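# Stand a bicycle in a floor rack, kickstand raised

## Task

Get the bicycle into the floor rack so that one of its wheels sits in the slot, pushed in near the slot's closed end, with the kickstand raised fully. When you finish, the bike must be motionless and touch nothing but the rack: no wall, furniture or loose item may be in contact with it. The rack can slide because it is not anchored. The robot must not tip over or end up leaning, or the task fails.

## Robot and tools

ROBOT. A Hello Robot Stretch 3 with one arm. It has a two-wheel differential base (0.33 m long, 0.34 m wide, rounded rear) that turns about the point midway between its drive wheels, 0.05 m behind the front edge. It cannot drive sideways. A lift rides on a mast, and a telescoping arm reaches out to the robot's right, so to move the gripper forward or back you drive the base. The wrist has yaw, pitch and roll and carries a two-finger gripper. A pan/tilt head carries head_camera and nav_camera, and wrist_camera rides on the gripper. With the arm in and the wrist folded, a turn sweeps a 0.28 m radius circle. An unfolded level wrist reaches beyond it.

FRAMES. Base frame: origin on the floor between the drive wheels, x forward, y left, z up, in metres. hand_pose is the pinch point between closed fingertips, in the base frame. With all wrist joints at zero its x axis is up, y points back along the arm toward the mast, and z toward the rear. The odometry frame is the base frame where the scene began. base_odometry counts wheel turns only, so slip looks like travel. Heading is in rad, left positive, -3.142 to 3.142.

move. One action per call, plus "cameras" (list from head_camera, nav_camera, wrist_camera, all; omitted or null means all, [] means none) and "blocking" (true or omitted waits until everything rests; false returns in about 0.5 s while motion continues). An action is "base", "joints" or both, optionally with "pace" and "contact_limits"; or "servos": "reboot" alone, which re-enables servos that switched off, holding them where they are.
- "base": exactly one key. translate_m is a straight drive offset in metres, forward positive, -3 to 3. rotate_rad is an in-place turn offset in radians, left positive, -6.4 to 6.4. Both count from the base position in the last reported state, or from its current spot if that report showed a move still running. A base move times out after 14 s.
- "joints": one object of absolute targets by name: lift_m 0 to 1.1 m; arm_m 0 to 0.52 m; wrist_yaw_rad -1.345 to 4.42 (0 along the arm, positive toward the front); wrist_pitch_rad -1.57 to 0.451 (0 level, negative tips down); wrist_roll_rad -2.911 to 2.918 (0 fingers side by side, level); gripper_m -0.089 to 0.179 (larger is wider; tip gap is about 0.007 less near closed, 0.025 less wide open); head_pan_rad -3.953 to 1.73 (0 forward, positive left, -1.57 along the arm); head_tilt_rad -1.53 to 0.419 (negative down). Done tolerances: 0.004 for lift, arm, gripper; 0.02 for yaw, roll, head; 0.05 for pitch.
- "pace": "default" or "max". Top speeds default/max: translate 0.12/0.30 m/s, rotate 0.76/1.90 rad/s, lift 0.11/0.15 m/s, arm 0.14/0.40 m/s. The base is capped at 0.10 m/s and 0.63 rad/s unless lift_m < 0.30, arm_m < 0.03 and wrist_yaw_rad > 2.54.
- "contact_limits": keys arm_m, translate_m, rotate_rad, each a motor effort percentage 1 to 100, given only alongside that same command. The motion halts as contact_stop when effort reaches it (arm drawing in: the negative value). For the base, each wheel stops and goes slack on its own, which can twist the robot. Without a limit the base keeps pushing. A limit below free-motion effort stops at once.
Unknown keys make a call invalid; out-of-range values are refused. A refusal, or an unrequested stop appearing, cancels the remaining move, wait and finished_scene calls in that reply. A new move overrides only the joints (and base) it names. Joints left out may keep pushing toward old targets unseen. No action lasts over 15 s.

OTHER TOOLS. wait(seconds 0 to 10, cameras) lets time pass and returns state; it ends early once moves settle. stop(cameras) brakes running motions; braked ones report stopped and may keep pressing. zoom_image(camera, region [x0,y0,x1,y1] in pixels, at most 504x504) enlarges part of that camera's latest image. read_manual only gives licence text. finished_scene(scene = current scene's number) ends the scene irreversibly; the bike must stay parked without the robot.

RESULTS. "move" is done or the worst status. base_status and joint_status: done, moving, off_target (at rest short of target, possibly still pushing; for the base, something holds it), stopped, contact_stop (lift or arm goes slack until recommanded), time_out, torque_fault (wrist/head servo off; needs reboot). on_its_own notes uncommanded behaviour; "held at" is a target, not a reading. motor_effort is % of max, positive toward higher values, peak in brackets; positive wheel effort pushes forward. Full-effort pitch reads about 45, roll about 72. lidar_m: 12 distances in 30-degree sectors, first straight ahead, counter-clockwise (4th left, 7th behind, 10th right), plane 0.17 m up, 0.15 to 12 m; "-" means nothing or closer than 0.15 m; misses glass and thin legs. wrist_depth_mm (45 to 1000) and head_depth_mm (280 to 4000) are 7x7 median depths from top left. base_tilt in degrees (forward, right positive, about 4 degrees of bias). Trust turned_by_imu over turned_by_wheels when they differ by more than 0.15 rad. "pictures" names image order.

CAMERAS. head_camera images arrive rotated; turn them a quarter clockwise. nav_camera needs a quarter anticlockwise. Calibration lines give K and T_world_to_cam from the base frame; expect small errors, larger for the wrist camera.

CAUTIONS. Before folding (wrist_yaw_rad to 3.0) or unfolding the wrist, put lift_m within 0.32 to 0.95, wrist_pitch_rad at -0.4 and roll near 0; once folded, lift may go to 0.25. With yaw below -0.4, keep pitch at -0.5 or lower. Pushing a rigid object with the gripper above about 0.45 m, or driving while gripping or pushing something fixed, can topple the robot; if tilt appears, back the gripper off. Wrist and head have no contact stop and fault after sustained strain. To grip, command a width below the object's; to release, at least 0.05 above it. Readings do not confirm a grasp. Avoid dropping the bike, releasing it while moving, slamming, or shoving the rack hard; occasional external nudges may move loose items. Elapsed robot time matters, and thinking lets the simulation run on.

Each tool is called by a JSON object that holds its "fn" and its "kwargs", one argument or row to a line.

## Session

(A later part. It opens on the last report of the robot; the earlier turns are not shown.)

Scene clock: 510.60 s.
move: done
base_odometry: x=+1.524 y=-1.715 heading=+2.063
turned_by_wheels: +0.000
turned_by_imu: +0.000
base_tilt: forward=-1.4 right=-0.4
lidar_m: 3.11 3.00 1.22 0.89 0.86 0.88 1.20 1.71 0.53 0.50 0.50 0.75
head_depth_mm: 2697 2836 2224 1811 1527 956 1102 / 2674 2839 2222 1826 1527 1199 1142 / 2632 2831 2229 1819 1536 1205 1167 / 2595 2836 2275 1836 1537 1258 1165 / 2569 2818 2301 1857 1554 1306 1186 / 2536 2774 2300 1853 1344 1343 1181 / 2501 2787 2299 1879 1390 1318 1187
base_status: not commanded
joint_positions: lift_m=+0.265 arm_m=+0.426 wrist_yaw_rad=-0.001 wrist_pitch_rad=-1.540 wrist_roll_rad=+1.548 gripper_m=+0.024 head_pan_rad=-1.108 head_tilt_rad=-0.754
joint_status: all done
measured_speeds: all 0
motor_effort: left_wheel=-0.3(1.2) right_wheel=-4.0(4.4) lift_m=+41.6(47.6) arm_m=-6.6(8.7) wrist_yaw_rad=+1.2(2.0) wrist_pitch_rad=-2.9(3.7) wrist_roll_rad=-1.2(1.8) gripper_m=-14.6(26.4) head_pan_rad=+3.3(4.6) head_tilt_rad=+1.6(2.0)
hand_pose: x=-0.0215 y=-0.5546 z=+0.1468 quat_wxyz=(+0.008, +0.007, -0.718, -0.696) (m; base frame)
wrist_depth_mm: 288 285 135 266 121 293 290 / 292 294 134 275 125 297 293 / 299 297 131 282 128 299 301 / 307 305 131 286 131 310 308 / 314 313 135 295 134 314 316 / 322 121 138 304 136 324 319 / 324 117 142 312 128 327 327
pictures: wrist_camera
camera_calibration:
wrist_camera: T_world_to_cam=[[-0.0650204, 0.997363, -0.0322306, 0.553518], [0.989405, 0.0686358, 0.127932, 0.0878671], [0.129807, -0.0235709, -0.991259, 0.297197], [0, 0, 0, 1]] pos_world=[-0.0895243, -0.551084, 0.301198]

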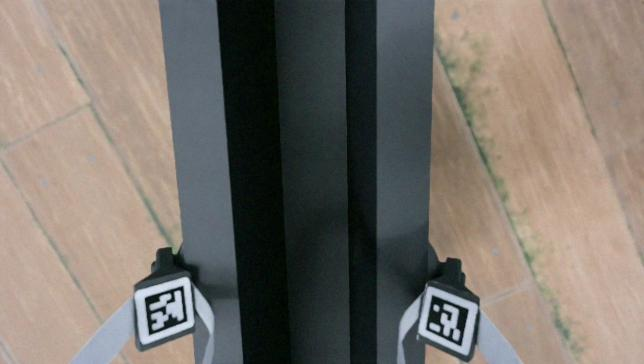

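{"fn": "move", "kwargs": {
  "base": {"translate_m": 0.017},
  "joints": {"wrist_roll_rad": 1.92, "arm_m": 0.366},
  "cameras": []
}}

{"fn": "move", "kwargs": {
  "joints": {"lift_m": 0.251},
  "cameras": ["head_camera"]
}}

Scene clock: 519.63 s.
move: done
base_odometry: x=+1.516 y=-1.700 heading=+2.062
turned_by_wheels: +0.000
turned_by_imu: +0.000
base_tilt: forward=-1.3 right=-0.5
lidar_m: 3.11 3.00 1.23 0.89 0.86 0.89 1.22 1.73 0.43 0.43 0.57 0.75
head_depth_mm: 2681 2885 2203 1812 1519 868 1022 / 2655 2879 2238 1821 1527 1320 1105 / 2614 2821 2256 1826 1530 1237 1148 / 2585 2803 2265 1838 1541 1236 1170 / 2564 2784 2302 1846 1542 1303 1174 / 2573 2787 2280 1852 1353 1349 1180 / 2522 2778 2339 1877 1368 1342 1182
base_status: done
joint_positions: lift_m=+0.265 arm_m=+0.366 wrist_yaw_rad=+0.004 wrist_pitch_rad=-1.552 wrist_roll_rad=+1.912 gripper_m=+0.024 head_pan_rad=-1.108 head_tilt_rad=-0.753
joint_status: all done
measured_speeds: all 0
motor_effort: left_wheel=+1.2(7.8) right_wheel=+3.5(10.6) lift_m=+25.5(42.1) arm_m=-15.0(21.1) wrist_yaw_rad=-3.8(22.2) wrist_pitch_rad=-0.4(3.1) wrist_roll_rad=+2.3(19.7) gripper_m=-14.4(15.5) head_pan_rad=+3.9(4.5) head_tilt_rad=+1.3(2.1)
hand_pose: x=-0.0215 y=-0.4914 z=+0.1471 quat_wxyz=(-0.120, -0.118, -0.703, -0.691) (m; base frame)
wrist_depth_mm: 286 286 158 270 291 296 296 / 293 292 147 278 129 299 297 / 299 296 138 285 133 305 308 / 306 305 133 293 136 310 312 / 310 312 136 298 142 315 317 / 314 132 140 308 141 325 325 / 324 117 143 316 127 325 330
pictures: none
No camera images: "cameras" was empty.

Scene clock: 520.40 s.
move: contact_stop
base_odometry: x=+1.516 y=-1.700 heading=+2.062
turned_by_wheels: +0.000
turned_by_imu: +0.000
base_tilt: forward=-1.4 right=-0.5
lidar_m: 3.11 2.99 1.23 0.90 0.87 0.89 1.21 1.73 1.79 2.44 0.58 0.75
head_depth_mm: 2664 2849 2233 1812 1521 866 1024 / 2675 2833 2241 1804 1535 1329 1107 / 2626 2784 2255 1829 1537 1242 1147 / 2616 2823 2267 1835 1548 1244 1171 / 2564 2778 2272 1846 1556 1312 1175 / 2540 2744 2293 1865 1352 1350 1185 / 2505 2764 2305 1870 1368 1337 1180
base_status: not commanded
joint_positions: lift_m=+0.252 arm_m=+0.366 wrist_yaw_rad=+0.004 wrist_pitch_rad=-1.556 wrist_roll_rad=+1.912 gripper_m=+0.024 head_pan_rad=-1.108 head_tilt_rad=-0.753
joint_status: lift_m contact_stop (moved -0.013 of -0.014)
measured_speeds: translate_m=+0.000 rotate_rad=+0.000 lift_m=+0.001 arm_m=+0.000 wrist_yaw_rad=+0.000 wrist_pitch_rad=+0.000 wrist_roll_rad=+0.000 head_pan_rad=+0.000 head_tilt_rad=+0.000
on_its_own: lift_m is slack since a contact_stop
motor_effort: left_wheel=+1.0(1.4) right_wheel=+2.4(3.3) lift_m=+24.6(29.3) arm_m=-14.1(15.4) wrist_yaw_rad=-3.3(5.0) wrist_pitch_rad=+0.1(0.9) wrist_roll_rad=+2.3(2.8) gripper_m=-15.5(15.5) head_pan_rad=+3.4(4.5) head_tilt_rad=+0.6(1.9)
hand_pose: x=-0.0216 y=-0.4904 z=+0.1346 quat_wxyz=(-0.119, -0.118, -0.702, -0.692) (m; base frame)
wrist_depth_mm: 273 275 158 271 279 281 284 / 282 279 147 281 129 289 287 / 287 288 143 285 131 294 294 / 291 294 136 288 134 302 299 / 299 301 136 298 139 305 309 / 307 123 140 304 139 313 311 / 308 117 141 310 141 314 320
pictures: head_camera (sideways)
camera_calibration:
head_camera: T_world_to_cam=[[-0.265662, 0.636338, -0.724222, 0.9703], [0.899997, 0.432984, 0.0503007, -0.0683465], [0.345585, -0.638434, -0.68773, 0.854318], [0, 0, 0, 1]] pos_world=[0.024045, -0.0424207, 1.29369]

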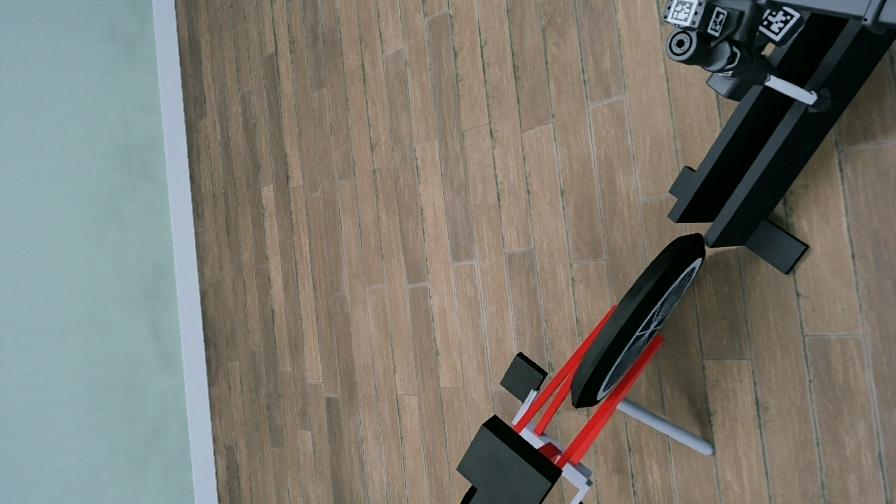

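{"fn": "move", "kwargs": {
  "joints": {"lift_m": 0.258, "arm_m": 0.388},
  "cameras": []
}}

{"fn": "move", "kwargs": {
  "joints": {"gripper_m": 0.17},
  "cameras": []
}}

{"fn": "move", "kwargs": {
  "joints": {"lift_m": 0.45},
  "cameras": ["head_camera"]
}}

Scene clock: 527.87 s.
move: done
base_odometry: x=+1.516 y=-1.700 heading=+2.062
turned_by_wheels: +0.000
turned_by_imu: +0.000
base_tilt: forward=-1.4 right=-0.4
lidar_m: 3.11 2.99 1.23 0.90 0.87 0.89 1.22 1.72 1.79 2.43 0.58 0.75
head_depth_mm: 2726 2854 2222 1801 1518 881 1061 / 2649 2839 2238 1811 1529 1325 1128 / 2620 2809 2254 1839 1541 1212 1165 / 2595 2832 2257 1841 1539 1243 1168 / 2555 2829 2304 1828 1545 1312 1174 / 2539 2773 2295 1854 1349 1340 1175 / 2509 2741 2327 1865 1372 1342 1189
base_status: not commanded
joint_positions: lift_m=+0.258 arm_m=+0.388 wrist_yaw_rad=+0.015 wrist_pitch_rad=-1.556 wrist_roll_rad=+1.889 gripper_m=+0.024 head_pan_rad=-1.108 head_tilt_rad=-0.753
joint_status: all done
measured_speeds: all 0
on_its_own: wrist_yaw_rad is at rest, and its effort (-12.1) is outside its rest range (-9 to +9)
motor_effort: left_wheel=+1.1(1.6) right_wheel=+1.5(2.3) lift_m=+41.0(46.2) arm_m=+16.7(23.2) wrist_yaw_rad=-12.1(14.4) wrist_pitch_rad=+0.0(0.2) wrist_roll_rad=+10.1(10.2) gripper_m=-15.0(15.9) head_pan_rad=+4.1(4.4) head_tilt_rad=+1.6(2.1)
hand_pose: x=-0.0218 y=-0.5124 z=+0.1401 quat_wxyz=(-0.107, -0.106, -0.704, -0.694) (m; base frame)
wrist_depth_mm: 281 279 198 274 281 283 287 / 284 287 155 281 131 296 293 / 291 290 146 289 294 300 302 / 296 299 136 293 137 303 304 / 302 302 138 297 140 307 312 / 307 306 140 305 140 310 320 / 314 116 144 311 128 319 325
pictures: none
No camera images: "cameras" was empty.

Scene clock: 529.87 s.
move: done
base_odometry: x=+1.516 y=-1.700 heading=+2.062
turned_by_wheels: +0.000
turned_by_imu: +0.000
base_tilt: forward=-1.4 right=-0.4
lidar_m: 3.12 2.99 1.23 0.90 0.87 0.89 1.22 1.73 1.79 2.44 0.58 0.75
head_depth_mm: 2662 2892 2216 1813 1530 886 1063 / 2630 2812 2243 1823 1518 1328 1128 / 2640 2796 2247 1844 1538 1214 1166 / 2583 2834 2267 1837 1542 1238 1174 / 2549 2780 2273 1851 1559 1315 1175 / 2529 2731 2309 1868 1349 1342 1185 / 2516 2828 2318 1860 1363 1348 1183
base_status: not commanded
joint_positions: lift_m=+0.258 arm_m=+0.388 wrist_yaw_rad=+0.002 wrist_pitch_rad=-1.554 wrist_roll_rad=+1.915 gripper_m=+0.170 head_pan_rad=-1.108 head_tilt_rad=-0.753
joint_status: all done
measured_speeds: all 0
motor_effort: left_wheel=+1.0(1.7) right_wheel=+1.5(1.8) lift_m=+18.0(41.4) arm_m=+13.2(16.8) wrist_yaw_rad=-2.1(14.0) wrist_pitch_rad=-0.4(0.5) wrist_roll_rad=+1.8(10.4) gripper_m=+0.9(82.0) head_pan_rad=+4.6(4.6) head_tilt_rad=+1.8(2.1)
hand_pose: x=-0.0215 y=-0.5129 z=+0.1401 quat_wxyz=(-0.121, -0.119, -0.702, -0.691) (m; base frame)
wrist_depth_mm: 281 129 195 277 284 287 289 / 290 282 176 286 289 292 292 / 294 289 179 293 295 297 299 / 296 295 144 300 139 304 304 / 302 303 141 303 142 314 309 / - 307 143 311 146 139 318 / 114 317 147 316 148 119 322
pictures: none
No camera images: "cameras" was empty.

Scene clock: 532.43 s.
move: done
base_odometry: x=+1.516 y=-1.700 heading=+2.062
turned_by_wheels: +0.000
turned_by_imu: +0.000
base_tilt: forward=-1.3 right=-0.4
lidar_m: 3.10 2.98 1.23 0.89 0.86 0.89 1.22 1.73 1.79 2.44 0.58 0.75
head_depth_mm: 2669 2875 2242 1794 1525 1091 1088 / 2654 2830 2212 1821 1519 1317 1125 / 2623 2824 2246 1827 1542 1209 1168 / 2590 2806 2259 1820 1544 1246 1174 / 2546 2812 2287 1848 1551 1311 1173 / 2519 2780 2328 1844 1349 1342 1175 / 2507 2790 2309 1879 1367 1350 1175
base_status: not commanded
joint_positions: lift_m=+0.450 arm_m=+0.388 wrist_yaw_rad=+0.002 wrist_pitch_rad=-1.553 wrist_roll_rad=+1.915 gripper_m=+0.170 head_pan_rad=-1.108 head_tilt_rad=-0.753
joint_status: all done
measured_speeds: all 0
motor_effort: left_wheel=+0.6(1.5) right_wheel=+1.4(1.8) lift_m=+33.4(39.7) arm_m=+8.3(13.7) wrist_yaw_rad=-2.1(3.3) wrist_pitch_rad=-0.4(0.6) wrist_roll_rad=+1.7(1.8) gripper_m=-0.4(1.8) head_pan_rad=+4.0(4.6) head_tilt_rad=+1.0(2.1)
hand_pose: x=-0.0215 y=-0.5130 z=+0.3321 quat_wxyz=(-0.121, -0.119, -0.703, -0.691) (m; base frame)
wrist_depth_mm: 471 465 443 461 471 471 368 / 464 474 473 477 481 495 386 / 487 482 476 476 495 493 408 / 490 489 501 478 503 511 507 / 509 504 505 406 522 510 510 / - 522 513 464 511 138 522 / 117 518 531 521 531 119 553
pictures: head_camera (sideways)
camera_calibration:
head_camera: T_world_to_cam=[[-0.265662, 0.636338, -0.724222, 0.9703], [0.899997, 0.432984, 0.0503007, -0.0683465], [0.345584, -0.638434, -0.68773, 0.854318], [0, 0, 0, 1]] pos_world=[0.024045, -0.0424207, 1.29369]

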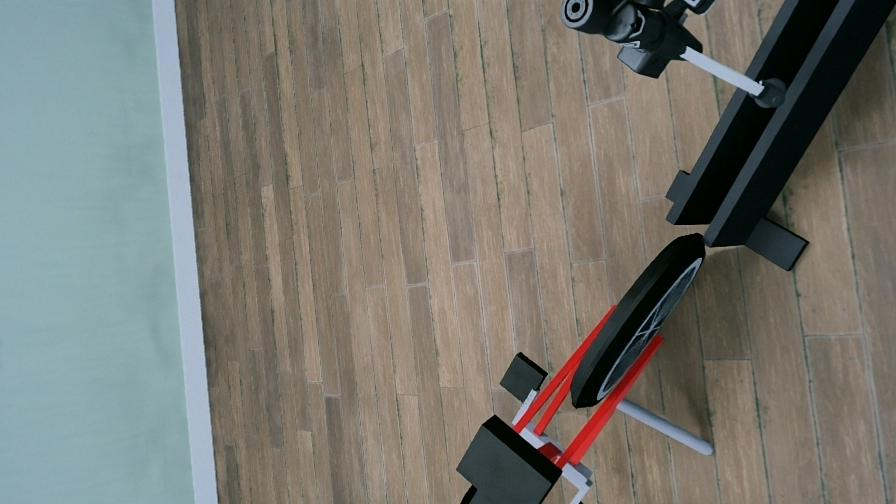

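{"fn": "move", "kwargs": {
  "base": {"rotate_rad": -0.117},
  "joints": {"arm_m": 0.03, "lift_m": 0.75, "wrist_roll_rad": 1.6, "gripper_m": 0.179, "wrist_pitch_rad": -1.57},
  "cameras": []
}}

{"fn": "move", "kwargs": {
  "base": {"translate_m": 0.871},
  "joints": {"head_pan_rad": -1.606, "head_tilt_rad": -0.794},
  "cameras": []
}}

{"fn": "move", "kwargs": {
  "base": {"rotate_rad": -0.118},
  "cameras": ["head_camera"]
}}

Scene clock: 546.37 s.
move: done
base_odometry: x=+1.516 y=-1.700 heading=+1.946
turned_by_wheels: -0.117
turned_by_imu: -0.114
base_tilt: forward=-1.3 right=-0.4
lidar_m: 3.24 2.99 1.40 0.93 0.86 0.87 1.09 1.72 1.75 2.20 0.58 0.68
head_depth_mm: 2828 2878 2217 1802 1529 1317 311 / 2756 2872 2252 1816 1537 1325 1075 / 2709 2909 2281 1833 1532 1253 1143 / 2643 2859 2256 1845 1539 1225 1175 / 2595 2826 2291 1832 1550 1269 1176 / 2518 2737 2299 1859 1516 1315 1183 / 2468 2690 2337 1885 1322 1322 1191
base_status: done
joint_positions: lift_m=+0.750 arm_m=+0.030 wrist_yaw_rad=+0.002 wrist_pitch_rad=-1.553 wrist_roll_rad=+1.604 gripper_m=+0.179 head_pan_rad=-1.108 head_tilt_rad=-0.753
joint_status: all done
joint sent to its limit — wrist_pitch_rad, lower limit.
measured_speeds: all 0
motor_effort: left_wheel=+4.3(8.6) right_wheel=-4.9(8.1) lift_m=+34.0(39.4) arm_m=-14.8(21.4) wrist_yaw_rad=-1.1(2.9) wrist_pitch_rad=-0.3(2.1) wrist_roll_rad=-1.3(2.9) gripper_m=-0.4(49.7) head_pan_rad=+3.6(4.5) head_tilt_rad=+1.9(2.1)
hand_pose: x=-0.0216 y=-0.1552 z=+0.6321 quat_wxyz=(-0.011, -0.011, -0.713, -0.701) (m; base frame)
wrist_depth_mm: 768 758 751 758 755 774 767 / 743 635 778 627 626 787 791 / 812 635 782 643 639 624 829 / 828 658 835 652 646 815 807 / 827 674 816 816 829 826 852 / 132 676 841 842 823 136 872 / 118 839 889 892 902 120 112
pictures: none
No camera images: "cameras" was empty.

Scene clock: 556.20 s.
move: done
base_odometry: x=+1.197 y=-0.890 heading=+1.946
turned_by_wheels: +0.000
turned_by_imu: +0.005
base_tilt: forward=-1.3 right=-0.5
lidar_m: 2.50 2.32 2.20 1.49 1.38 1.40 1.76 0.67 0.50 0.41 0.59 0.62
head_depth_mm: 2522 2639 2113 1750 1497 320 297 / 2757 2693 2149 1758 1503 309 333 / 2984 2729 2157 1771 1502 329 340 / 2834 2786 2181 1782 1503 866 391 / 2583 2746 2194 1808 1515 1079 1147 / 2408 2593 2206 1809 1458 1247 1172 / 2264 2494 2198 1820 1524 1264 1176
base_status: done
joint_positions: lift_m=+0.750 arm_m=+0.030 wrist_yaw_rad=+0.002 wrist_pitch_rad=-1.553 wrist_roll_rad=+1.604 gripper_m=+0.179 head_pan_rad=-1.598 head_tilt_rad=-0.784
joint_status: all done
measured_speeds: all 0
motor_effort: left_wheel=+2.7(8.2) right_wheel=+1.0(4.2) lift_m=+29.7(34.4) arm_m=-11.1(15.8) wrist_yaw_rad=-1.9(3.0) wrist_pitch_rad=-0.5(0.9) wrist_roll_rad=-1.3(1.8) gripper_m=+0.7(1.7) head_pan_rad=-3.5(7.3) head_tilt_rad=-4.2(5.5)
hand_pose: x=-0.0216 y=-0.1552 z=+0.6321 quat_wxyz=(-0.011, -0.011, -0.713, -0.701) (m; base frame)
wrist_depth_mm: 410 766 760 764 768 776 767 / 387 781 765 619 626 786 790 / 509 777 792 633 634 636 796 / 810 788 827 652 645 800 828 / 842 659 825 819 838 820 846 / 132 867 844 845 864 136 848 / 116 849 850 869 895 120 112
pictures: none
No camera images: "cameras" was empty.

Scene clock: 557.27 s.
move: done
base_odometry: x=+1.197 y=-0.890 heading=+1.828
turned_by_wheels: -0.118
turned_by_imu: -0.116
base_tilt: forward=-1.3 right=-0.4
lidar_m: 2.64 2.32 2.32 1.58 1.38 1.38 1.62 2.42 0.50 0.41 0.41 0.61
head_depth_mm: 2351 2578 2126 1748 1485 320 296 / 2550 2674 2137 1761 1467 308 333 / 2761 2737 2149 1778 1506 330 340 / 2993 2778 2182 1772 1510 898 390 / 2816 2786 2199 1798 1515 863 1126 / 2608 2693 2195 1795 1522 1255 1166 / 2385 2599 2223 1817 1507 982 1173
base_status: done
joint_positions: lift_m=+0.750 arm_m=+0.030 wrist_yaw_rad=+0.002 wrist_pitch_rad=-1.553 wrist_roll_rad=+1.604 gripper_m=+0.179 head_pan_rad=-1.598 head_tilt_rad=-0.784
joint_status: not commanded
measured_speeds: all 0
motor_effort: left_wheel=+4.2(8.0) right_wheel=-5.1(7.8) lift_m=+28.9(30.0) arm_m=-11.1(11.9) wrist_yaw_rad=-2.0(2.4) wrist_pitch_rad=-0.4(0.7) wrist_roll_rad=-1.5(1.8) gripper_m=+0.8(1.1) head_pan_rad=-3.3(4.1) head_tilt_rad=-4.7(5.1)
hand_pose: x=-0.0216 y=-0.1552 z=+0.6321 quat_wxyz=(-0.011, -0.011, -0.713, -0.701) (m; base frame)
wrist_depth_mm: 443 756 757 770 767 767 787 / 460 772 765 630 618 773 806 / 416 810 796 645 631 626 805 / 523 807 827 659 632 833 834 / 558 803 815 851 827 814 814 / 132 830 847 872 869 136 877 / 116 855 832 883 869 120 112
pictures: head_camera (sideways)
camera_calibration:
head_camera: T_world_to_cam=[[0.0655519, 0.708338, -0.702823, 0.940393], [0.997836, -0.0428934, 0.0498376, -0.0683384], [0.00515542, -0.704569, -0.709617, 0.88486], [0, 0, 0, 1]] pos_world=[0.00198413, -0.0456023, 1.29225]

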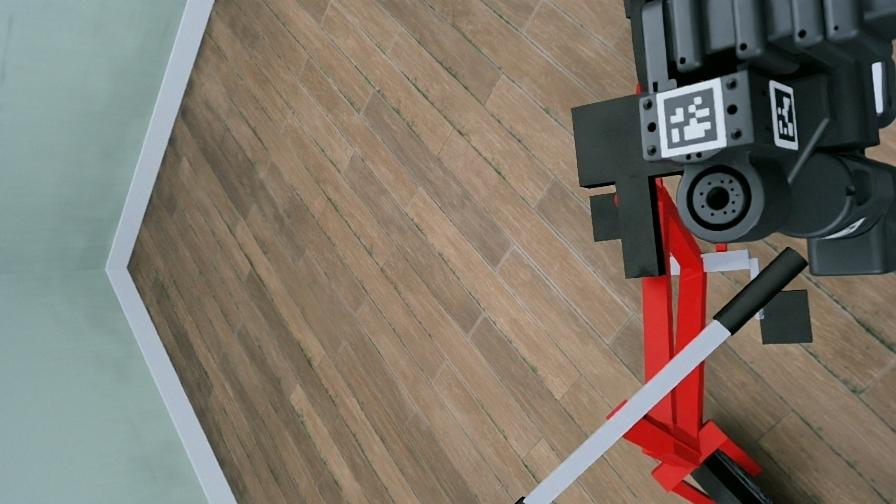

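{"fn": "move", "kwargs": {
  "joints": {"lift_m": 0.85},
  "cameras": []
}}

{"fn": "move", "kwargs": {
  "joints": {"arm_m": 0.347},
  "cameras": []
}}

{"fn": "move", "kwargs": {
  "joints": {"lift_m": 0.665},
  "cameras": ["head_camera", "wrist_camera"]
}}

Scene clock: 567.00 s.
move: done
base_odometry: x=+1.197 y=-0.890 heading=+1.828
turned_by_wheels: +0.000
turned_by_imu: +0.000
base_tilt: forward=-1.3 right=-0.4
lidar_m: 2.64 2.32 2.32 1.57 1.38 1.38 1.63 2.42 0.50 0.41 0.41 0.61
head_depth_mm: 2379 2526 2131 1750 - - 1092 / 2540 2695 2136 1764 - - 1098 / 2768 2765 2175 1767 1564 - 328 / 3005 2793 2184 1787 1548 1080 323 / 2847 2800 2178 1794 1524 865 1129 / 2622 2730 2205 1797 1527 1256 1167 / 2386 2593 2221 1807 1509 978 1170
base_status: not commanded
joint_positions: lift_m=+0.850 arm_m=+0.030 wrist_yaw_rad=+0.002 wrist_pitch_rad=-1.553 wrist_roll_rad=+1.604 gripper_m=+0.179 head_pan_rad=-1.598 head_tilt_rad=-0.784
joint_status: all done
measured_speeds: all 0
motor_effort: left_wheel=+4.3(4.7) right_wheel=-4.7(5.2) lift_m=+33.0(38.1) arm_m=-9.7(10.3) wrist_yaw_rad=-1.5(3.4) wrist_pitch_rad=-0.8(0.9) wrist_roll_rad=-1.5(1.7) gripper_m=+0.2(1.3) head_pan_rad=-3.3(4.3) head_tilt_rad=-4.4(5.1)
hand_pose: x=-0.0216 y=-0.1552 z=+0.7321 quat_wxyz=(-0.011, -0.011, -0.713, -0.701) (m; base frame)
wrist_depth_mm: 354 850 886 906 889 879 859 / 359 724 909 892 710 906 884 / 366 912 886 766 738 868 930 / 370 722 926 766 754 933 930 / 372 738 936 917 937 943 939 / 133 313 960 956 971 136 970 / 116 557 979 984 998 120 112
pictures: none
No camera images: "cameras" was empty.

Scene clock: 570.53 s.
move: done
base_odometry: x=+1.197 y=-0.890 heading=+1.828
turned_by_wheels: +0.000
turned_by_imu: +0.000
base_tilt: forward=-1.3 right=-0.4
lidar_m: 2.64 2.32 2.32 1.57 1.38 1.38 1.63 2.42 0.50 0.41 0.41 0.61
head_depth_mm: 2369 2514 1946 300 1412 1224 1144 / 2550 2610 384 1641 1474 1121 1146 / 2768 471 494 1688 1503 1196 1132 / 2949 2739 494 1649 1452 1094 1152 / 2835 2780 2186 1789 1520 863 1126 / 2602 2723 2201 1803 1525 1254 1165 / 2396 2604 2205 1806 1503 978 1175
base_status: not commanded
joint_positions: lift_m=+0.850 arm_m=+0.347 wrist_yaw_rad=+0.001 wrist_pitch_rad=-1.553 wrist_roll_rad=+1.604 gripper_m=+0.179 head_pan_rad=-1.598 head_tilt_rad=-0.784
joint_status: all done
measured_speeds: all 0
motor_effort: left_wheel=+3.8(4.6) right_wheel=-4.8(5.1) lift_m=+30.9(33.5) arm_m=+15.7(22.2) wrist_yaw_rad=-0.8(2.5) wrist_pitch_rad=-0.5(0.8) wrist_roll_rad=-1.4(1.9) gripper_m=+0.5(1.2) head_pan_rad=-2.9(4.1) head_tilt_rad=-4.4(5.2)
hand_pose: x=-0.0215 y=-0.4722 z=+0.7321 quat_wxyz=(-0.011, -0.012, -0.713, -0.701) (m; base frame)
wrist_depth_mm: 870 850 828 505 874 894 880 / 877 900 886 341 889 738 786 / 883 886 899 356 905 734 748 / 961 889 896 374 913 753 735 / 932 930 926 639 954 928 933 / 132 962 931 626 1000 137 977 / 118 968 965 547 996 120 112
pictures: none
No camera images: "cameras" was empty.

Scene clock: 573.03 s.
move: done
base_odometry: x=+1.197 y=-0.890 heading=+1.828
turned_by_wheels: +0.000
turned_by_imu: +0.000
base_tilt: forward=-1.4 right=-0.5
lidar_m: 2.64 2.32 2.32 1.57 1.38 1.38 1.62 2.42 0.50 0.41 0.41 0.61
head_depth_mm: 2369 2549 2119 1750 1492 412 355 / 2549 2701 2146 1680 468 429 1134 / 2736 2713 2150 605 852 1200 1141 / 2995 2794 2180 620 831 1094 1140 / 2847 2791 2169 1793 1523 862 1128 / 2611 2739 2199 1803 1527 1252 1173 / 2396 2585 2230 1802 1494 978 1171
base_status: not commanded
joint_positions: lift_m=+0.665 arm_m=+0.347 wrist_yaw_rad=+0.001 wrist_pitch_rad=-1.553 wrist_roll_rad=+1.604 gripper_m=+0.179 head_pan_rad=-1.598 head_tilt_rad=-0.784
joint_status: all done
measured_speeds: all 0
motor_effort: left_wheel=+4.4(4.7) right_wheel=-4.7(5.0) lift_m=+19.5(29.4) arm_m=+12.2(15.5) wrist_yaw_rad=-1.4(1.7) wrist_pitch_rad=-0.4(0.7) wrist_roll_rad=-1.3(1.8) gripper_m=+0.4(1.5) head_pan_rad=-3.1(4.2) head_tilt_rad=-4.0(5.3)
hand_pose: x=-0.0215 y=-0.4722 z=+0.5471 quat_wxyz=(-0.011, -0.012, -0.713, -0.701) (m; base frame)
wrist_depth_mm: 698 690 153 161 173 706 700 / 685 689 155 165 177 580 547 / 682 714 474 171 727 554 553 / 707 718 714 175 730 559 562 / 737 741 744 179 736 765 752 / 133 734 750 183 776 137 773 / 119 766 782 189 749 120 112
pictures: head_camera (sideways), wrist_camera
camera_calibration:
head_camera: T_world_to_cam=[[0.065718, 0.708485, -0.70266, 0.940179], [0.997826, -0.0431326, 0.0498339, -0.0683335], [0.00499903, -0.704407, -0.709779, 0.885072], [0, 0, 0, 1]] pos_world=[0.00197378, -0.0455991, 1.29224]
wrist_camera: T_world_to_cam=[[-0.0108504, 0.999756, -0.0192428, 0.479466], [0.991454, 0.0132583, 0.129782, 0.00390848], [0.130005, -0.0176702, -0.991356, 0.698724], [0, 0, 0, 1]] pos_world=[-0.0895104, -0.467054, 0.701404]

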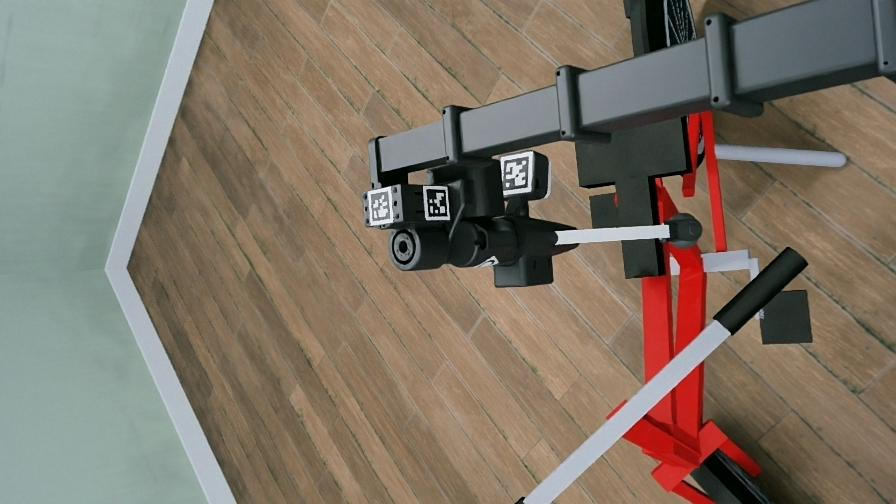

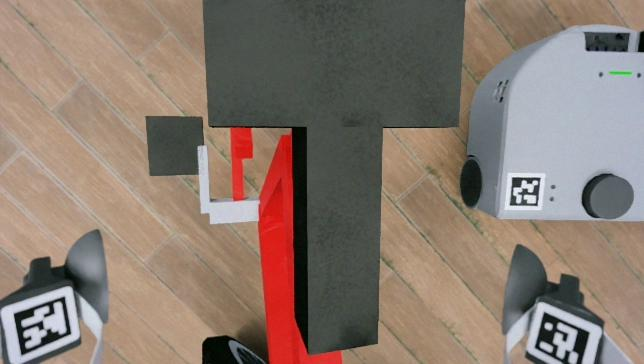

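{"fn": "move", "kwargs": {
  "base": {"translate_m": -0.055},
  "joints": {"arm_m": 0.335},
  "cameras": []
}}

{"fn": "move", "kwargs": {
  "joints": {"lift_m": 0.62},
  "cameras": ["wrist_camera"]
}}

Scene clock: 578.37 s.
move: done
base_odometry: x=+1.211 y=-0.943 heading=+1.828
turned_by_wheels: +0.000
turned_by_imu: +0.000
base_tilt: forward=-1.3 right=-0.5
lidar_m: 2.69 2.35 2.36 1.53 1.34 1.34 1.58 2.38 0.51 0.45 0.42 0.65
head_depth_mm: 2337 2512 2119 1749 1494 420 355 / 2504 2628 2164 1673 469 429 1132 / 2704 2751 2159 604 841 1119 1141 / 2922 2795 2164 613 685 1105 1159 / 2864 2770 2180 1784 1519 1068 1142 / 2665 2744 2195 1811 1529 859 1154 / 2437 2597 2212 1800 1531 944 1175
base_status: done
joint_positions: lift_m=+0.665 arm_m=+0.335 wrist_yaw_rad=+0.001 wrist_pitch_rad=-1.553 wrist_roll_rad=+1.604 gripper_m=+0.179 head_pan_rad=-1.598 head_tilt_rad=-0.784
joint_status: all done
measured_speeds: all 0
motor_effort: left_wheel=-0.3(4.0) right_wheel=-4.3(8.3) lift_m=+23.4(23.4) arm_m=-14.3(20.1) wrist_yaw_rad=-1.1(1.8) wrist_pitch_rad=-0.3(0.8) wrist_roll_rad=-1.3(1.7) gripper_m=-0.2(1.3) head_pan_rad=-3.6(4.4) head_tilt_rad=-5.1(5.1)
hand_pose: x=-0.0215 y=-0.4602 z=+0.5471 quat_wxyz=(-0.011, -0.012, -0.713, -0.701) (m; base frame)
wrist_depth_mm: 674 685 157 668 687 681 687 / 675 675 157 167 181 553 545 / 706 704 161 171 184 547 559 / 719 717 161 175 188 577 568 / 720 720 165 178 740 742 737 / 132 731 744 182 753 137 764 / 118 761 757 185 795 120 112
pictures: none
No camera images: "cameras" was empty.

Scene clock: 579.60 s.
move: done
base_odometry: x=+1.211 y=-0.943 heading=+1.828
turned_by_wheels: +0.000
turned_by_imu: +0.000
base_tilt: forward=-1.3 right=-0.4
lidar_m: 2.68 2.36 2.36 1.53 1.34 1.34 1.58 2.38 0.51 0.45 0.42 0.65
head_depth_mm: 2318 2492 2125 1758 1491 1028 402 / 2508 2606 2130 1749 532 468 1096 / 2661 2764 2167 633 722 1118 1134 / 2903 2762 2168 1661 703 1111 1159 / 2873 2762 2183 1801 1524 1066 1143 / 2652 2797 2166 1802 1528 861 1152 / 2436 2616 2203 1810 1527 951 1177
base_status: not commanded
joint_positions: lift_m=+0.620 arm_m=+0.335 wrist_yaw_rad=+0.001 wrist_pitch_rad=-1.553 wrist_roll_rad=+1.604 gripper_m=+0.179 head_pan_rad=-1.598 head_tilt_rad=-0.784
joint_status: all done
measured_speeds: all 0
motor_effort: left_wheel=-0.2(0.5) right_wheel=-4.3(4.4) lift_m=+18.4(24.1) arm_m=-14.2(15.2) wrist_yaw_rad=-1.3(2.1) wrist_pitch_rad=-0.5(0.8) wrist_roll_rad=-1.4(1.7) gripper_m=+0.2(1.2) head_pan_rad=-3.2(4.0) head_tilt_rad=-4.5(5.1)
hand_pose: x=-0.0215 y=-0.4602 z=+0.5021 quat_wxyz=(-0.011, -0.012, -0.713, -0.701) (m; base frame)
wrist_depth_mm: 635 105 112 121 130 637 540 / 640 108 115 122 134 504 504 / 665 111 117 127 136 507 507 / 655 113 119 128 139 515 517 / 683 117 122 130 142 702 669 / 133 703 713 135 689 137 716 / 118 707 713 138 710 120 112
pictures: wrist_camera
camera_calibration:
wrist_camera: T_world_to_cam=[[-0.0108501, 0.999754, -0.0193674, 0.466692], [0.991454, 0.0132742, 0.12978, 0.00959724], [0.130005, -0.0177938, -0.991354, 0.654273], [0, 0, 0, 1]] pos_world=[-0.0895104, -0.455062, 0.656409]

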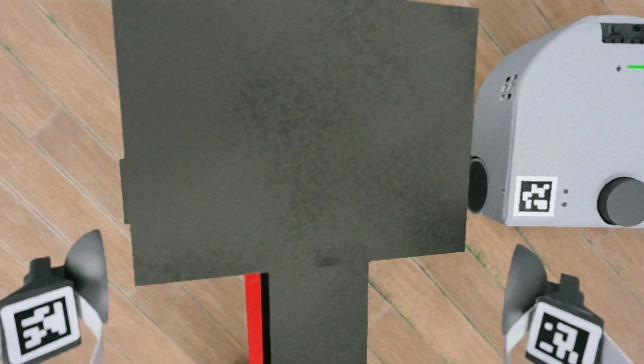

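{"fn": "move", "kwargs": {
  "joints": {"gripper_m": -0.045},
  "cameras": []
}}

{"fn": "move", "kwargs": {
  "joints": {"arm_m": 0.37, "lift_m": 0.625},
  "cameras": ["wrist_camera"]
}}

Scene clock: 585.70 s.
move: done
base_odometry: x=+1.211 y=-0.943 heading=+1.828
turned_by_wheels: +0.000
turned_by_imu: +0.001
base_tilt: forward=-1.3 right=-0.5
lidar_m: 2.68 2.36 2.36 1.53 1.34 1.34 1.58 2.38 0.51 0.45 0.42 0.65
head_depth_mm: 2326 2508 2132 1756 1488 1033 402 / 2522 2643 2150 1773 534 468 1097 / 2699 2742 2148 634 720 1121 1135 / 2967 2744 2156 1652 701 1242 1164 / 2897 2788 2200 1804 1513 1072 1151 / 2664 2735 2200 1808 1518 861 1165 / 2464 2604 2209 1820 1530 961 1171
base_status: not commanded
joint_positions: lift_m=+0.620 arm_m=+0.335 wrist_yaw_rad=+0.002 wrist_pitch_rad=-1.554 wrist_roll_rad=+1.593 gripper_m=-0.044 head_pan_rad=-1.598 head_tilt_rad=-0.785
joint_status: all done
measured_speeds: all 0
motor_effort: left_wheel=+4.8(8.9) right_wheel=-8.9(16.6) lift_m=+37.1(37.7) arm_m=+16.4(17.1) wrist_yaw_rad=-1.3(7.2) wrist_pitch_rad=-0.3(10.6) wrist_roll_rad=+1.8(3.9) gripper_m=-28.3(100.0) head_pan_rad=-3.1(4.2) head_tilt_rad=-4.4(5.1)
hand_pose: x=-0.0216 y=-0.4599 z=+0.5021 quat_wxyz=(-0.007, -0.008, -0.713, -0.701) (m; base frame)
wrist_depth_mm: 614 105 111 121 130 639 535 / 639 108 115 122 133 510 501 / 646 111 117 127 137 506 508 / 670 113 119 128 138 522 506 / 674 117 122 130 144 704 709 / 692 707 127 134 686 703 729 / 701 713 123 137 124 719 721
pictures: none
No camera images: "cameras" was empty.

Scene clock: 587.00 s.
move: contact_stop
base_odometry: x=+1.211 y=-0.943 heading=+1.828
turned_by_wheels: -0.001
turned_by_imu: -0.006
base_tilt: forward=-1.4 right=-0.5
lidar_m: 2.69 2.36 2.36 1.53 1.34 1.34 1.57 2.38 0.55 0.46 0.41 0.66
head_depth_mm: 2337 2509 2136 1762 1489 1077 391 / 2507 2627 2161 1751 525 461 1098 / 2683 2746 2162 647 843 1111 1139 / 2946 2790 2175 667 837 1263 1166 / 2926 2766 2174 1791 1534 1086 1140 / 2675 2800 2219 1794 1527 1072 1161 / 2425 2625 2213 1814 1493 1005 1173
base_status: not commanded
joint_positions: lift_m=+0.626 arm_m=+0.370 wrist_yaw_rad=+0.005 wrist_pitch_rad=-1.557 wrist_roll_rad=+1.593 gripper_m=-0.041 head_pan_rad=-1.598 head_tilt_rad=-0.785
joint_status: lift_m contact_stop (moved +0.007 of +0.005); the others done
measured_speeds: translate_m=+0.000 rotate_rad=+0.000 lift_m=+0.001 arm_m=+0.000 wrist_yaw_rad=+0.000 wrist_pitch_rad=+0.000 wrist_roll_rad=+0.000 head_pan_rad=+0.000 head_tilt_rad=+0.000
on_its_own: lift_m is slack since a contact_stop
motor_effort: left_wheel=-2.0(5.2) right_wheel=+5.2(9.0) lift_m=+25.0(48.4) arm_m=+22.0(29.0) wrist_yaw_rad=-4.2(5.5) wrist_pitch_rad=+0.4(0.6) wrist_roll_rad=+2.0(2.3) gripper_m=-20.3(28.3) head_pan_rad=-3.4(3.9) head_tilt_rad=-4.2(4.9)
hand_pose: x=-0.0216 y=-0.4940 z=+0.5086 quat_wxyz=(-0.006, -0.007, -0.712, -0.703) (m; base frame)
wrist_depth_mm: 648 110 114 122 131 637 647 / 636 112 117 123 132 513 501 / 660 114 119 127 135 531 522 / 673 118 121 129 138 529 521 / 688 120 124 132 143 690 719 / 705 697 127 136 141 716 743 / 699 734 121 140 125 719 743
pictures: wrist_camera
camera_calibration:
wrist_camera: T_world_to_cam=[[-0.0251351, 0.999578, -0.0145939, 0.497786], [0.991189, 0.026818, 0.129708, 0.0159998], [0.130045, -0.0112051, -0.991445, 0.663495], [0, 0, 0, 1]] pos_world=[-0.0896311, -0.490571, 0.663008]

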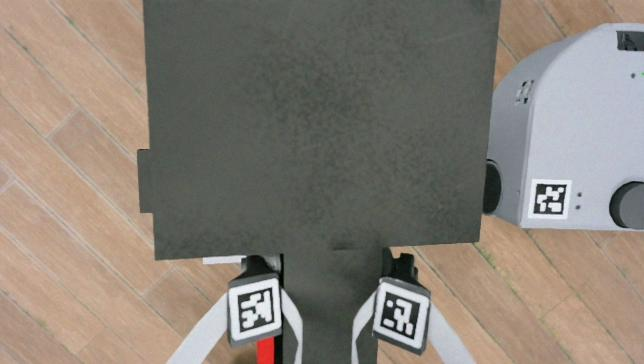

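{"fn": "move", "kwargs": {
  "joints": {"arm_m": 0.41},
  "cameras": []
}}

{"fn": "move", "kwargs": {
  "joints": {"arm_m": 0.44},
  "cameras": ["wrist_camera"]
}}

Scene clock: 590.80 s.
move: done
base_odometry: x=+1.211 y=-0.943 heading=+1.828
turned_by_wheels: +0.000
turned_by_imu: -0.013
base_tilt: forward=-1.3 right=-0.5
lidar_m: 2.72 2.36 2.36 1.54 1.34 1.34 1.56 2.38 0.57 0.50 0.43 0.68
head_depth_mm: 2316 2509 2139 1770 1493 1166 383 / 2475 2618 2139 1754 506 454 1110 / 2637 2722 2166 682 857 1242 1138 / 2908 2727 2182 695 875 1268 1160 / 2965 2810 2185 1804 1519 1122 1142 / 2703 2791 2199 1807 1523 1278 1164 / 2461 2641 2202 1814 878 1114 1175
base_status: not commanded
joint_positions: lift_m=+0.633 arm_m=+0.410 wrist_yaw_rad=+0.005 wrist_pitch_rad=-1.557 wrist_roll_rad=+1.593 gripper_m=-0.041 head_pan_rad=-1.598 head_tilt_rad=-0.785
joint_status: all done
measured_speeds: all 0
on_its_own: lift_m is slack since a contact_stop (your +0.625 is given up)
motor_effort: left_wheel=-2.0(2.5) right_wheel=+6.4(6.5) lift_m=+25.8(26.5) arm_m=+20.5(29.5) wrist_yaw_rad=-5.3(5.3) wrist_pitch_rad=+0.3(0.7) wrist_roll_rad=+1.8(2.3) gripper_m=-20.4(20.6) head_pan_rad=-3.3(4.0) head_tilt_rad=-3.8(4.7)
hand_pose: x=-0.0216 y=-0.5341 z=+0.5152 quat_wxyz=(-0.006, -0.007, -0.712, -0.702) (m; base frame)
wrist_depth_mm: 624 115 117 122 128 655 659 / 659 116 120 124 130 596 504 / 647 119 122 127 133 581 524 / 680 123 125 130 136 537 534 / 691 124 128 133 140 728 716 / 728 706 127 136 151 734 729 / 730 729 123 139 123 747 760
pictures: none
No camera images: "cameras" was empty.

Scene clock: 592.00 s.
move: done
base_odometry: x=+1.211 y=-0.943 heading=+1.828
turned_by_wheels: +0.000
turned_by_imu: +0.000
base_tilt: forward=-1.4 right=-0.5
lidar_m: 2.71 2.36 2.36 1.55 1.34 1.34 1.56 2.38 0.58 0.50 0.66 0.69
head_depth_mm: 2307 2538 2122 1753 1486 1139 381 / 2493 2626 2138 1722 511 450 1116 / 2691 2753 2161 698 885 1243 1138 / 2850 2743 2154 746 923 1289 1163 / 2944 2828 2179 1795 1446 1123 1163 / 2693 2776 2198 1792 1033 1298 1163 / 2461 2652 2209 1800 909 1255 1174
base_status: not commanded
joint_positions: lift_m=+0.637 arm_m=+0.440 wrist_yaw_rad=+0.005 wrist_pitch_rad=-1.557 wrist_roll_rad=+1.593 gripper_m=-0.041 head_pan_rad=-1.598 head_tilt_rad=-0.785
joint_status: all done
measured_speeds: all 0
on_its_own: lift_m is slack since a contact_stop (your +0.625 is given up)
motor_effort: left_wheel=-2.1(2.5) right_wheel=+6.4(6.6) lift_m=+25.5(26.5) arm_m=+17.6(25.7) wrist_yaw_rad=-3.9(5.6) wrist_pitch_rad=+0.2(0.6) wrist_roll_rad=+2.1(2.3) gripper_m=-19.6(21.0) head_pan_rad=-3.6(4.0) head_tilt_rad=-4.4(4.6)
hand_pose: x=-0.0216 y=-0.5642 z=+0.5189 quat_wxyz=(-0.006, -0.007, -0.712, -0.702) (m; base frame)
wrist_depth_mm: 641 - 119 122 126 652 667 / 657 119 122 125 128 661 520 / 669 123 125 127 132 623 517 / 688 126 128 131 133 626 536 / 699 129 130 133 138 717 718 / 720 726 127 137 724 740 758 / 718 740 122 140 122 756 762
pictures: wrist_camera
camera_calibration:
wrist_camera: T_world_to_cam=[[-0.0250832, 0.999569, -0.0152452, 0.568411], [0.99119, 0.026851, 0.129694, 0.0165767], [0.130047, -0.0118578, -0.991437, 0.672497], [0, 0, 0, 1]] pos_world=[-0.0896297, -0.560636, 0.673254]

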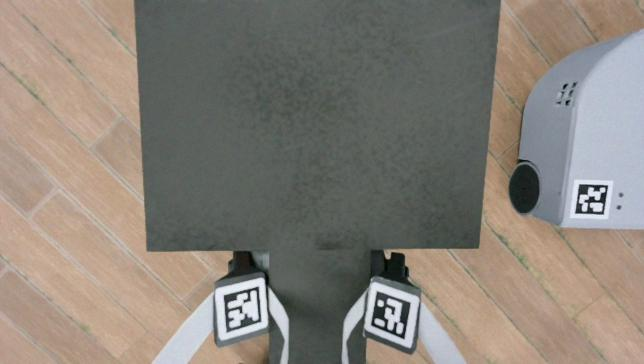

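{"fn": "move", "kwargs": {
  "joints": {"arm_m": 0.45, "lift_m": 0.64, "head_pan_rad": -2.05, "head_tilt_rad": -0.85},
  "cameras": ["head_camera"]
}}

{"fn": "zoom_image", "kwargs": {
  "camera": "head_camera",
  "region": [460, 0, 760, 300]
}}

Scene clock: 598.27 s.
move: done
base_odometry: x=+1.211 y=-0.943 heading=+1.828
turned_by_wheels: +0.000
turned_by_imu: +0.000
base_tilt: forward=-1.3 right=-0.5
lidar_m: 2.71 2.36 2.36 1.54 1.34 1.34 1.56 2.37 0.58 0.50 0.66 0.68
head_depth_mm: 2106 2300 1983 1509 1440 1266 1125 / 2170 2373 1978 1673 1393 1274 372 / 2223 2412 2014 1681 1344 427 391 / 2286 2451 2004 1688 1070 442 1142 / 2327 2496 2017 1700 513 1247 1149 / 2410 2513 2030 615 892 1271 1148 / 2455 2522 714 707 893 1082 1118
base_status: not commanded
joint_positions: lift_m=+0.640 arm_m=+0.450 wrist_yaw_rad=+0.005 wrist_pitch_rad=-1.556 wrist_roll_rad=+1.593 gripper_m=-0.041 head_pan_rad=-2.042 head_tilt_rad=-0.839
joint_status: all done
measured_speeds: all 0
motor_effort: left_wheel=-2.4(2.4) right_wheel=+4.2(6.3) lift_m=+30.9(39.1) arm_m=+18.1(22.7) wrist_yaw_rad=-3.8(5.3) wrist_pitch_rad=+0.0(0.4) wrist_roll_rad=+2.2(2.2) gripper_m=-19.8(21.0) head_pan_rad=-3.8(7.2) head_tilt_rad=-4.8(6.1)
hand_pose: x=-0.0216 y=-0.5743 z=+0.5222 quat_wxyz=(-0.006, -0.007, -0.712, -0.702) (m; base frame)
wrist_depth_mm: 651 120 122 124 127 658 653 / 664 122 124 127 130 682 522 / 677 125 127 130 132 646 536 / 683 129 130 132 135 706 538 / 704 691 133 135 138 729 712 / 718 726 128 138 720 727 739 / 732 736 121 141 126 750 760
pictures: head_camera (sideways)
camera_calibration:
head_camera: T_world_to_cam=[[0.380443, 0.645102, -0.662651, 0.886124], [0.881503, -0.469641, 0.0488864, -0.0663869], [-0.279671, -0.602727, -0.747331, 0.935646], [0, 0, 0, 1]] pos_world=[-0.0169257, -0.0388795, 1.28967]

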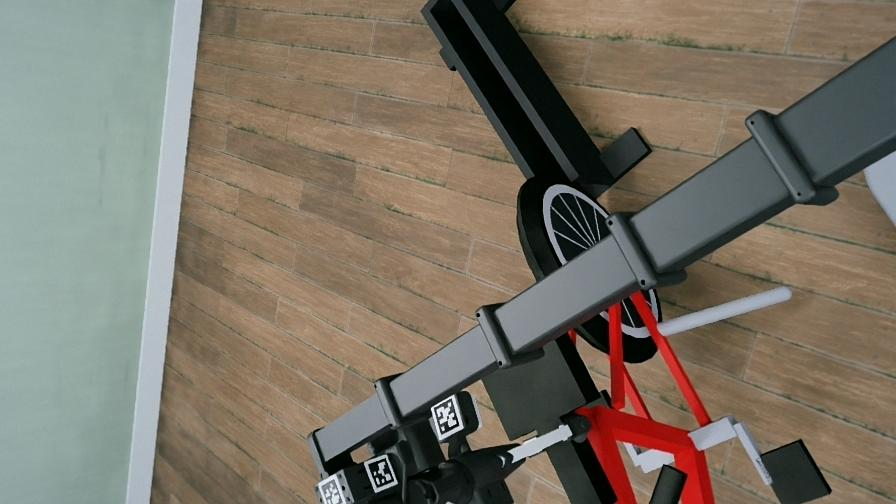

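Scaled by 1.680 from the camera's 896x504 image, which has a finer 1280x720 frame.

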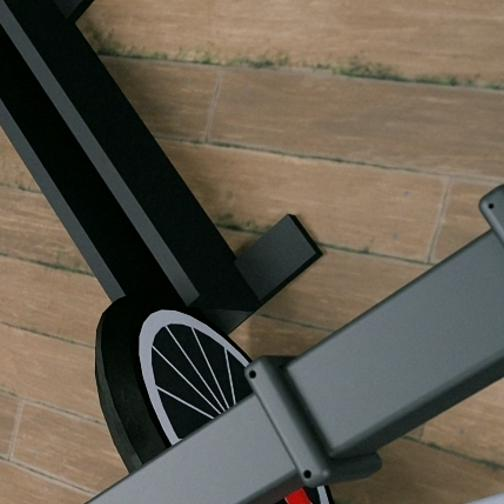

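{"fn": "move", "kwargs": {
  "base": {"translate_m": -0.06},
  "joints": {"lift_m": 0.645},
  "cameras": ["head_camera", "wrist_camera"]
}}

{"fn": "zoom_image", "kwargs": {
  "camera": "head_camera",
  "region": [460, 0, 760, 300]
}}

Scene clock: 603.40 s.
move: done
base_odometry: x=+1.226 y=-1.001 heading=+1.830
turned_by_wheels: +0.002
turned_by_imu: +0.003
base_tilt: forward=-1.3 right=-0.5
lidar_m: 2.76 2.40 2.40 1.49 1.30 1.30 1.51 2.34 0.59 0.51 0.70 0.71
head_depth_mm: 2059 2294 1966 1524 1431 1265 1130 / 2122 2339 1990 1671 1384 1265 366 / 2174 2385 1991 1680 1342 415 387 / 2223 2429 2030 1695 1076 438 1142 / 2301 2459 1994 1689 520 1253 1143 / 2381 2486 2041 611 893 1268 1150 / 2432 2505 707 709 895 1095 1136
base_status: done
joint_positions: lift_m=+0.645 arm_m=+0.450 wrist_yaw_rad=-0.011 wrist_pitch_rad=-1.524 wrist_roll_rad=+1.604 gripper_m=-0.041 head_pan_rad=-2.042 head_tilt_rad=-0.839
joint_status: all done
measured_speeds: all 0
on_its_own: left_wheel is at rest, and its effort (+25.2) is outside its rest range (-21 to +21); right_wheel is at rest, and its effort (-46.8) is outside its rest range (-21 to +21)
motor_effort: left_wheel=+25.2(29.5) right_wheel=-46.8(53.1) lift_m=+35.7(47.4) arm_m=+7.7(12.4) wrist_yaw_rad=+9.4(10.2) wrist_pitch_rad=-6.0(6.3) wrist_roll_rad=-1.6(2.2) gripper_m=-19.9(20.7) head_pan_rad=-3.5(4.0) head_tilt_rad=-5.4(5.4)
hand_pose: x=-0.0214 y=-0.5827 z=+0.5266 quat_wxyz=(-0.015, -0.016, -0.723, -0.690) (m; base frame)
wrist_depth_mm: 661 124 125 127 130 665 648 / 692 126 127 130 132 666 530 / 696 129 131 133 135 681 521 / 720 133 134 135 138 694 531 / 727 723 137 140 141 716 723 / 743 749 129 142 724 706 706 / 756 760 125 146 124 743 741
pictures: head_camera (sideways), wrist_camera
camera_calibration:
head_camera: T_world_to_cam=[[0.380783, 0.645275, -0.662288, 0.885648], [0.881351, -0.469928, 0.0488774, -0.0663742], [-0.279688, -0.602319, -0.747654, 0.936065], [0, 0, 0, 1]] pos_world=[-0.0169347, -0.0388673, 1.28965]
wrist_camera: T_world_to_cam=[[0.000537736, 0.998834, -0.0482767, 0.604514], [0.991581, 0.00571878, 0.129365, 0.00370895], [0.12949, -0.0479398, -0.990421, 0.65837], [0, 0, 0, 1]] pos_world=[-0.0892552, -0.572268, 0.680768]

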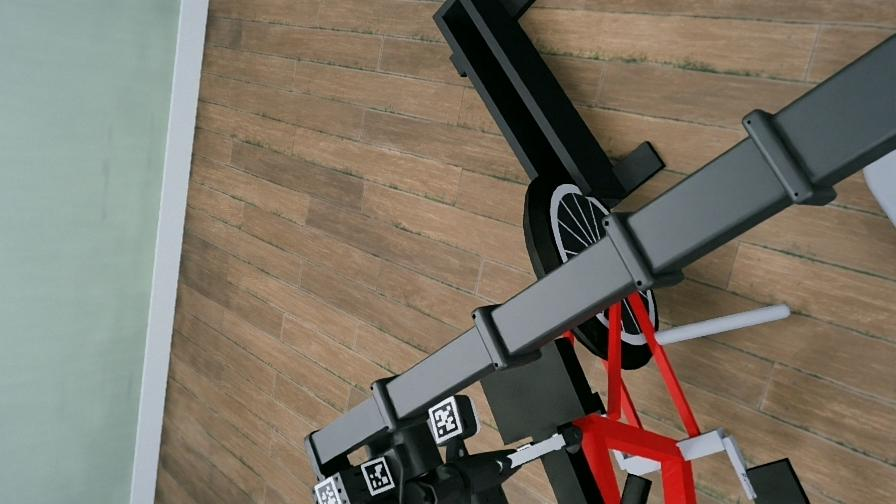

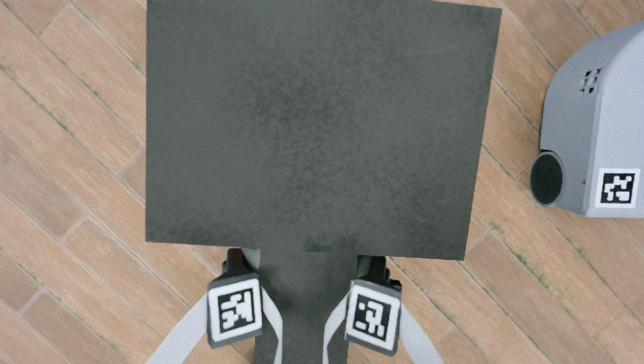

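Scaled by 1.680 from the camera's 896x504 image, which has a finer 1280x720 frame.

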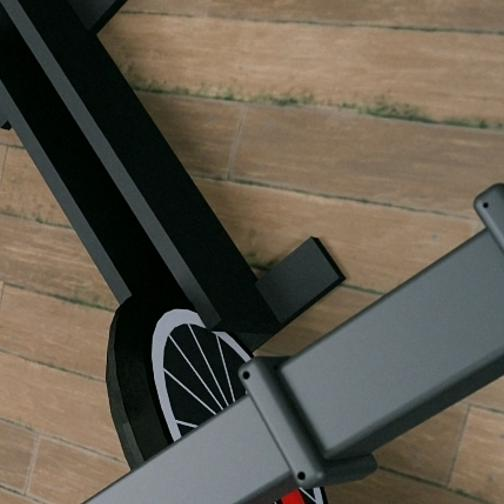

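{"fn": "move", "kwargs": {
  "base": {"translate_m": -0.05},
  "joints": {"lift_m": 0.652, "gripper_m": -0.06},
  "cameras": ["head_camera", "wrist_camera"]
}}

{"fn": "zoom_image", "kwargs": {
  "camera": "head_camera",
  "region": [460, 0, 760, 300]
}}

Scene clock: 608.77 s.
move: done
base_odometry: x=+1.239 y=-1.049 heading=+1.832
turned_by_wheels: +0.002
turned_by_imu: +0.015
base_tilt: forward=-1.3 right=-0.4
lidar_m: 2.79 2.44 2.43 1.44 1.26 1.26 1.49 2.30 0.60 0.53 0.75 0.75
head_depth_mm: 2048 2275 1993 1668 1414 1262 1132 / 2107 2313 1982 1671 1379 1273 359 / 2154 2380 1982 1684 1322 407 381 / 2216 2420 2010 1692 477 439 1138 / 2282 2487 2031 1696 519 1255 1145 / 2362 2507 2026 591 896 1276 1151 / 2439 2536 680 704 917 1119 1154
base_status: done
joint_positions: lift_m=+0.652 arm_m=+0.450 wrist_yaw_rad=-0.011 wrist_pitch_rad=-1.478 wrist_roll_rad=+1.614 gripper_m=-0.056 head_pan_rad=-2.042 head_tilt_rad=-0.839
joint_status: all done
measured_speeds: translate_m=+0.000 rotate_rad=+0.000 lift_m=-0.001 arm_m=+0.000 wrist_yaw_rad=+0.000 wrist_pitch_rad=+0.000 wrist_roll_rad=+0.000 head_pan_rad=+0.000 head_tilt_rad=+0.000
on_its_own: left_wheel is at rest, and its effort (+31.5) is outside its rest range (-21 to +21); right_wheel is at rest, and its effort (-55.1) is outside its rest range (-21 to +21); wrist_pitch_rad is at rest, and its effort (-14.4) is outside its rest range (-8 to +12)
motor_effort: left_wheel=+31.5(32.7) right_wheel=-55.1(60.0) lift_m=+34.3(53.9) arm_m=-7.4(7.7) wrist_yaw_rad=+7.8(11.4) wrist_pitch_rad=-14.4(14.5) wrist_roll_rad=-4.7(5.0) gripper_m=-17.8(92.5) head_pan_rad=-3.6(4.1) head_tilt_rad=-4.3(5.4)
hand_pose: x=-0.0215 y=-0.5945 z=+0.5334 quat_wxyz=(-0.019, -0.019, -0.739, -0.673) (m; base frame)
wrist_depth_mm: 702 685 131 133 134 643 645 / 734 702 134 135 136 652 590 / 706 710 138 139 140 655 556 / 727 733 141 143 143 673 529 / 763 741 145 146 146 716 696 / 786 775 128 149 718 726 712 / 806 797 121 154 733 724 726
pictures: head_camera (sideways), wrist_camera
camera_calibration:
head_camera: T_world_to_cam=[[0.380797, 0.645272, -0.662282, 0.885641], [0.881342, -0.469943, 0.0488772, -0.0663739], [-0.279696, -0.602309, -0.747659, 0.936071], [0, 0, 0, 1]] pos_world=[-0.0169354, -0.0388668, 1.28965]
wrist_camera: T_world_to_cam=[[0.010308, 0.995503, -0.0941686, 0.639384], [0.991593, 0.0019711, 0.129381, 0.000788764], [0.128985, -0.0947106, -0.987113, 0.634935], [0, 0, 0, 1]] pos_world=[-0.0892699, -0.576375, 0.686861]

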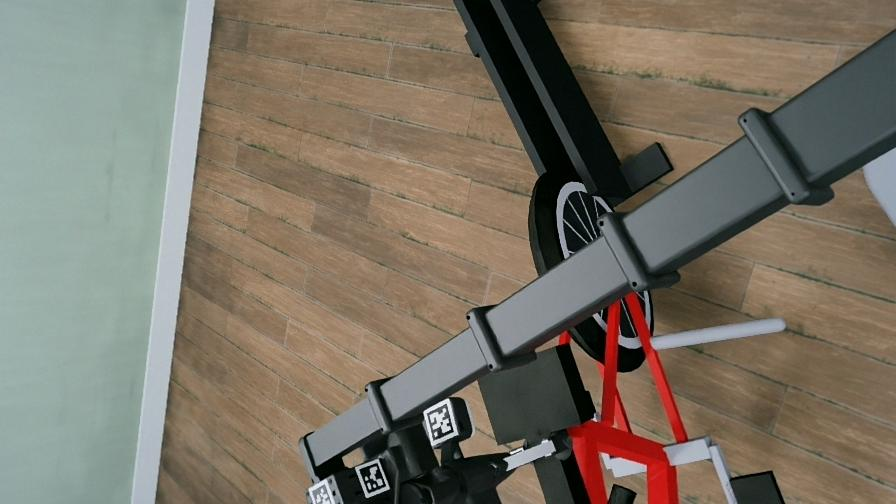

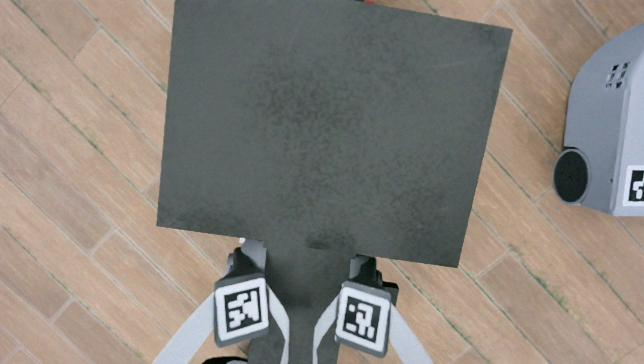

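Scaled by 1.680 from the camera's 896x504 image, which has a finer 1280x720 frame.

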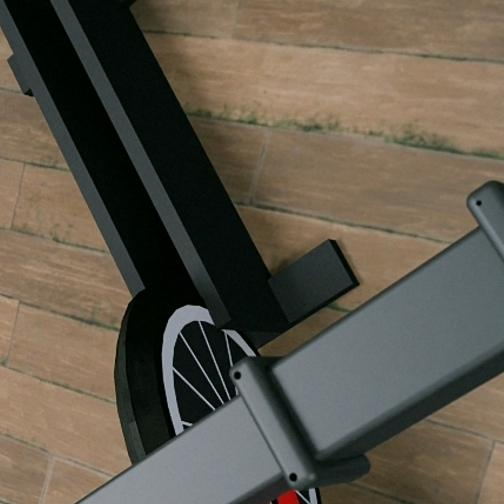

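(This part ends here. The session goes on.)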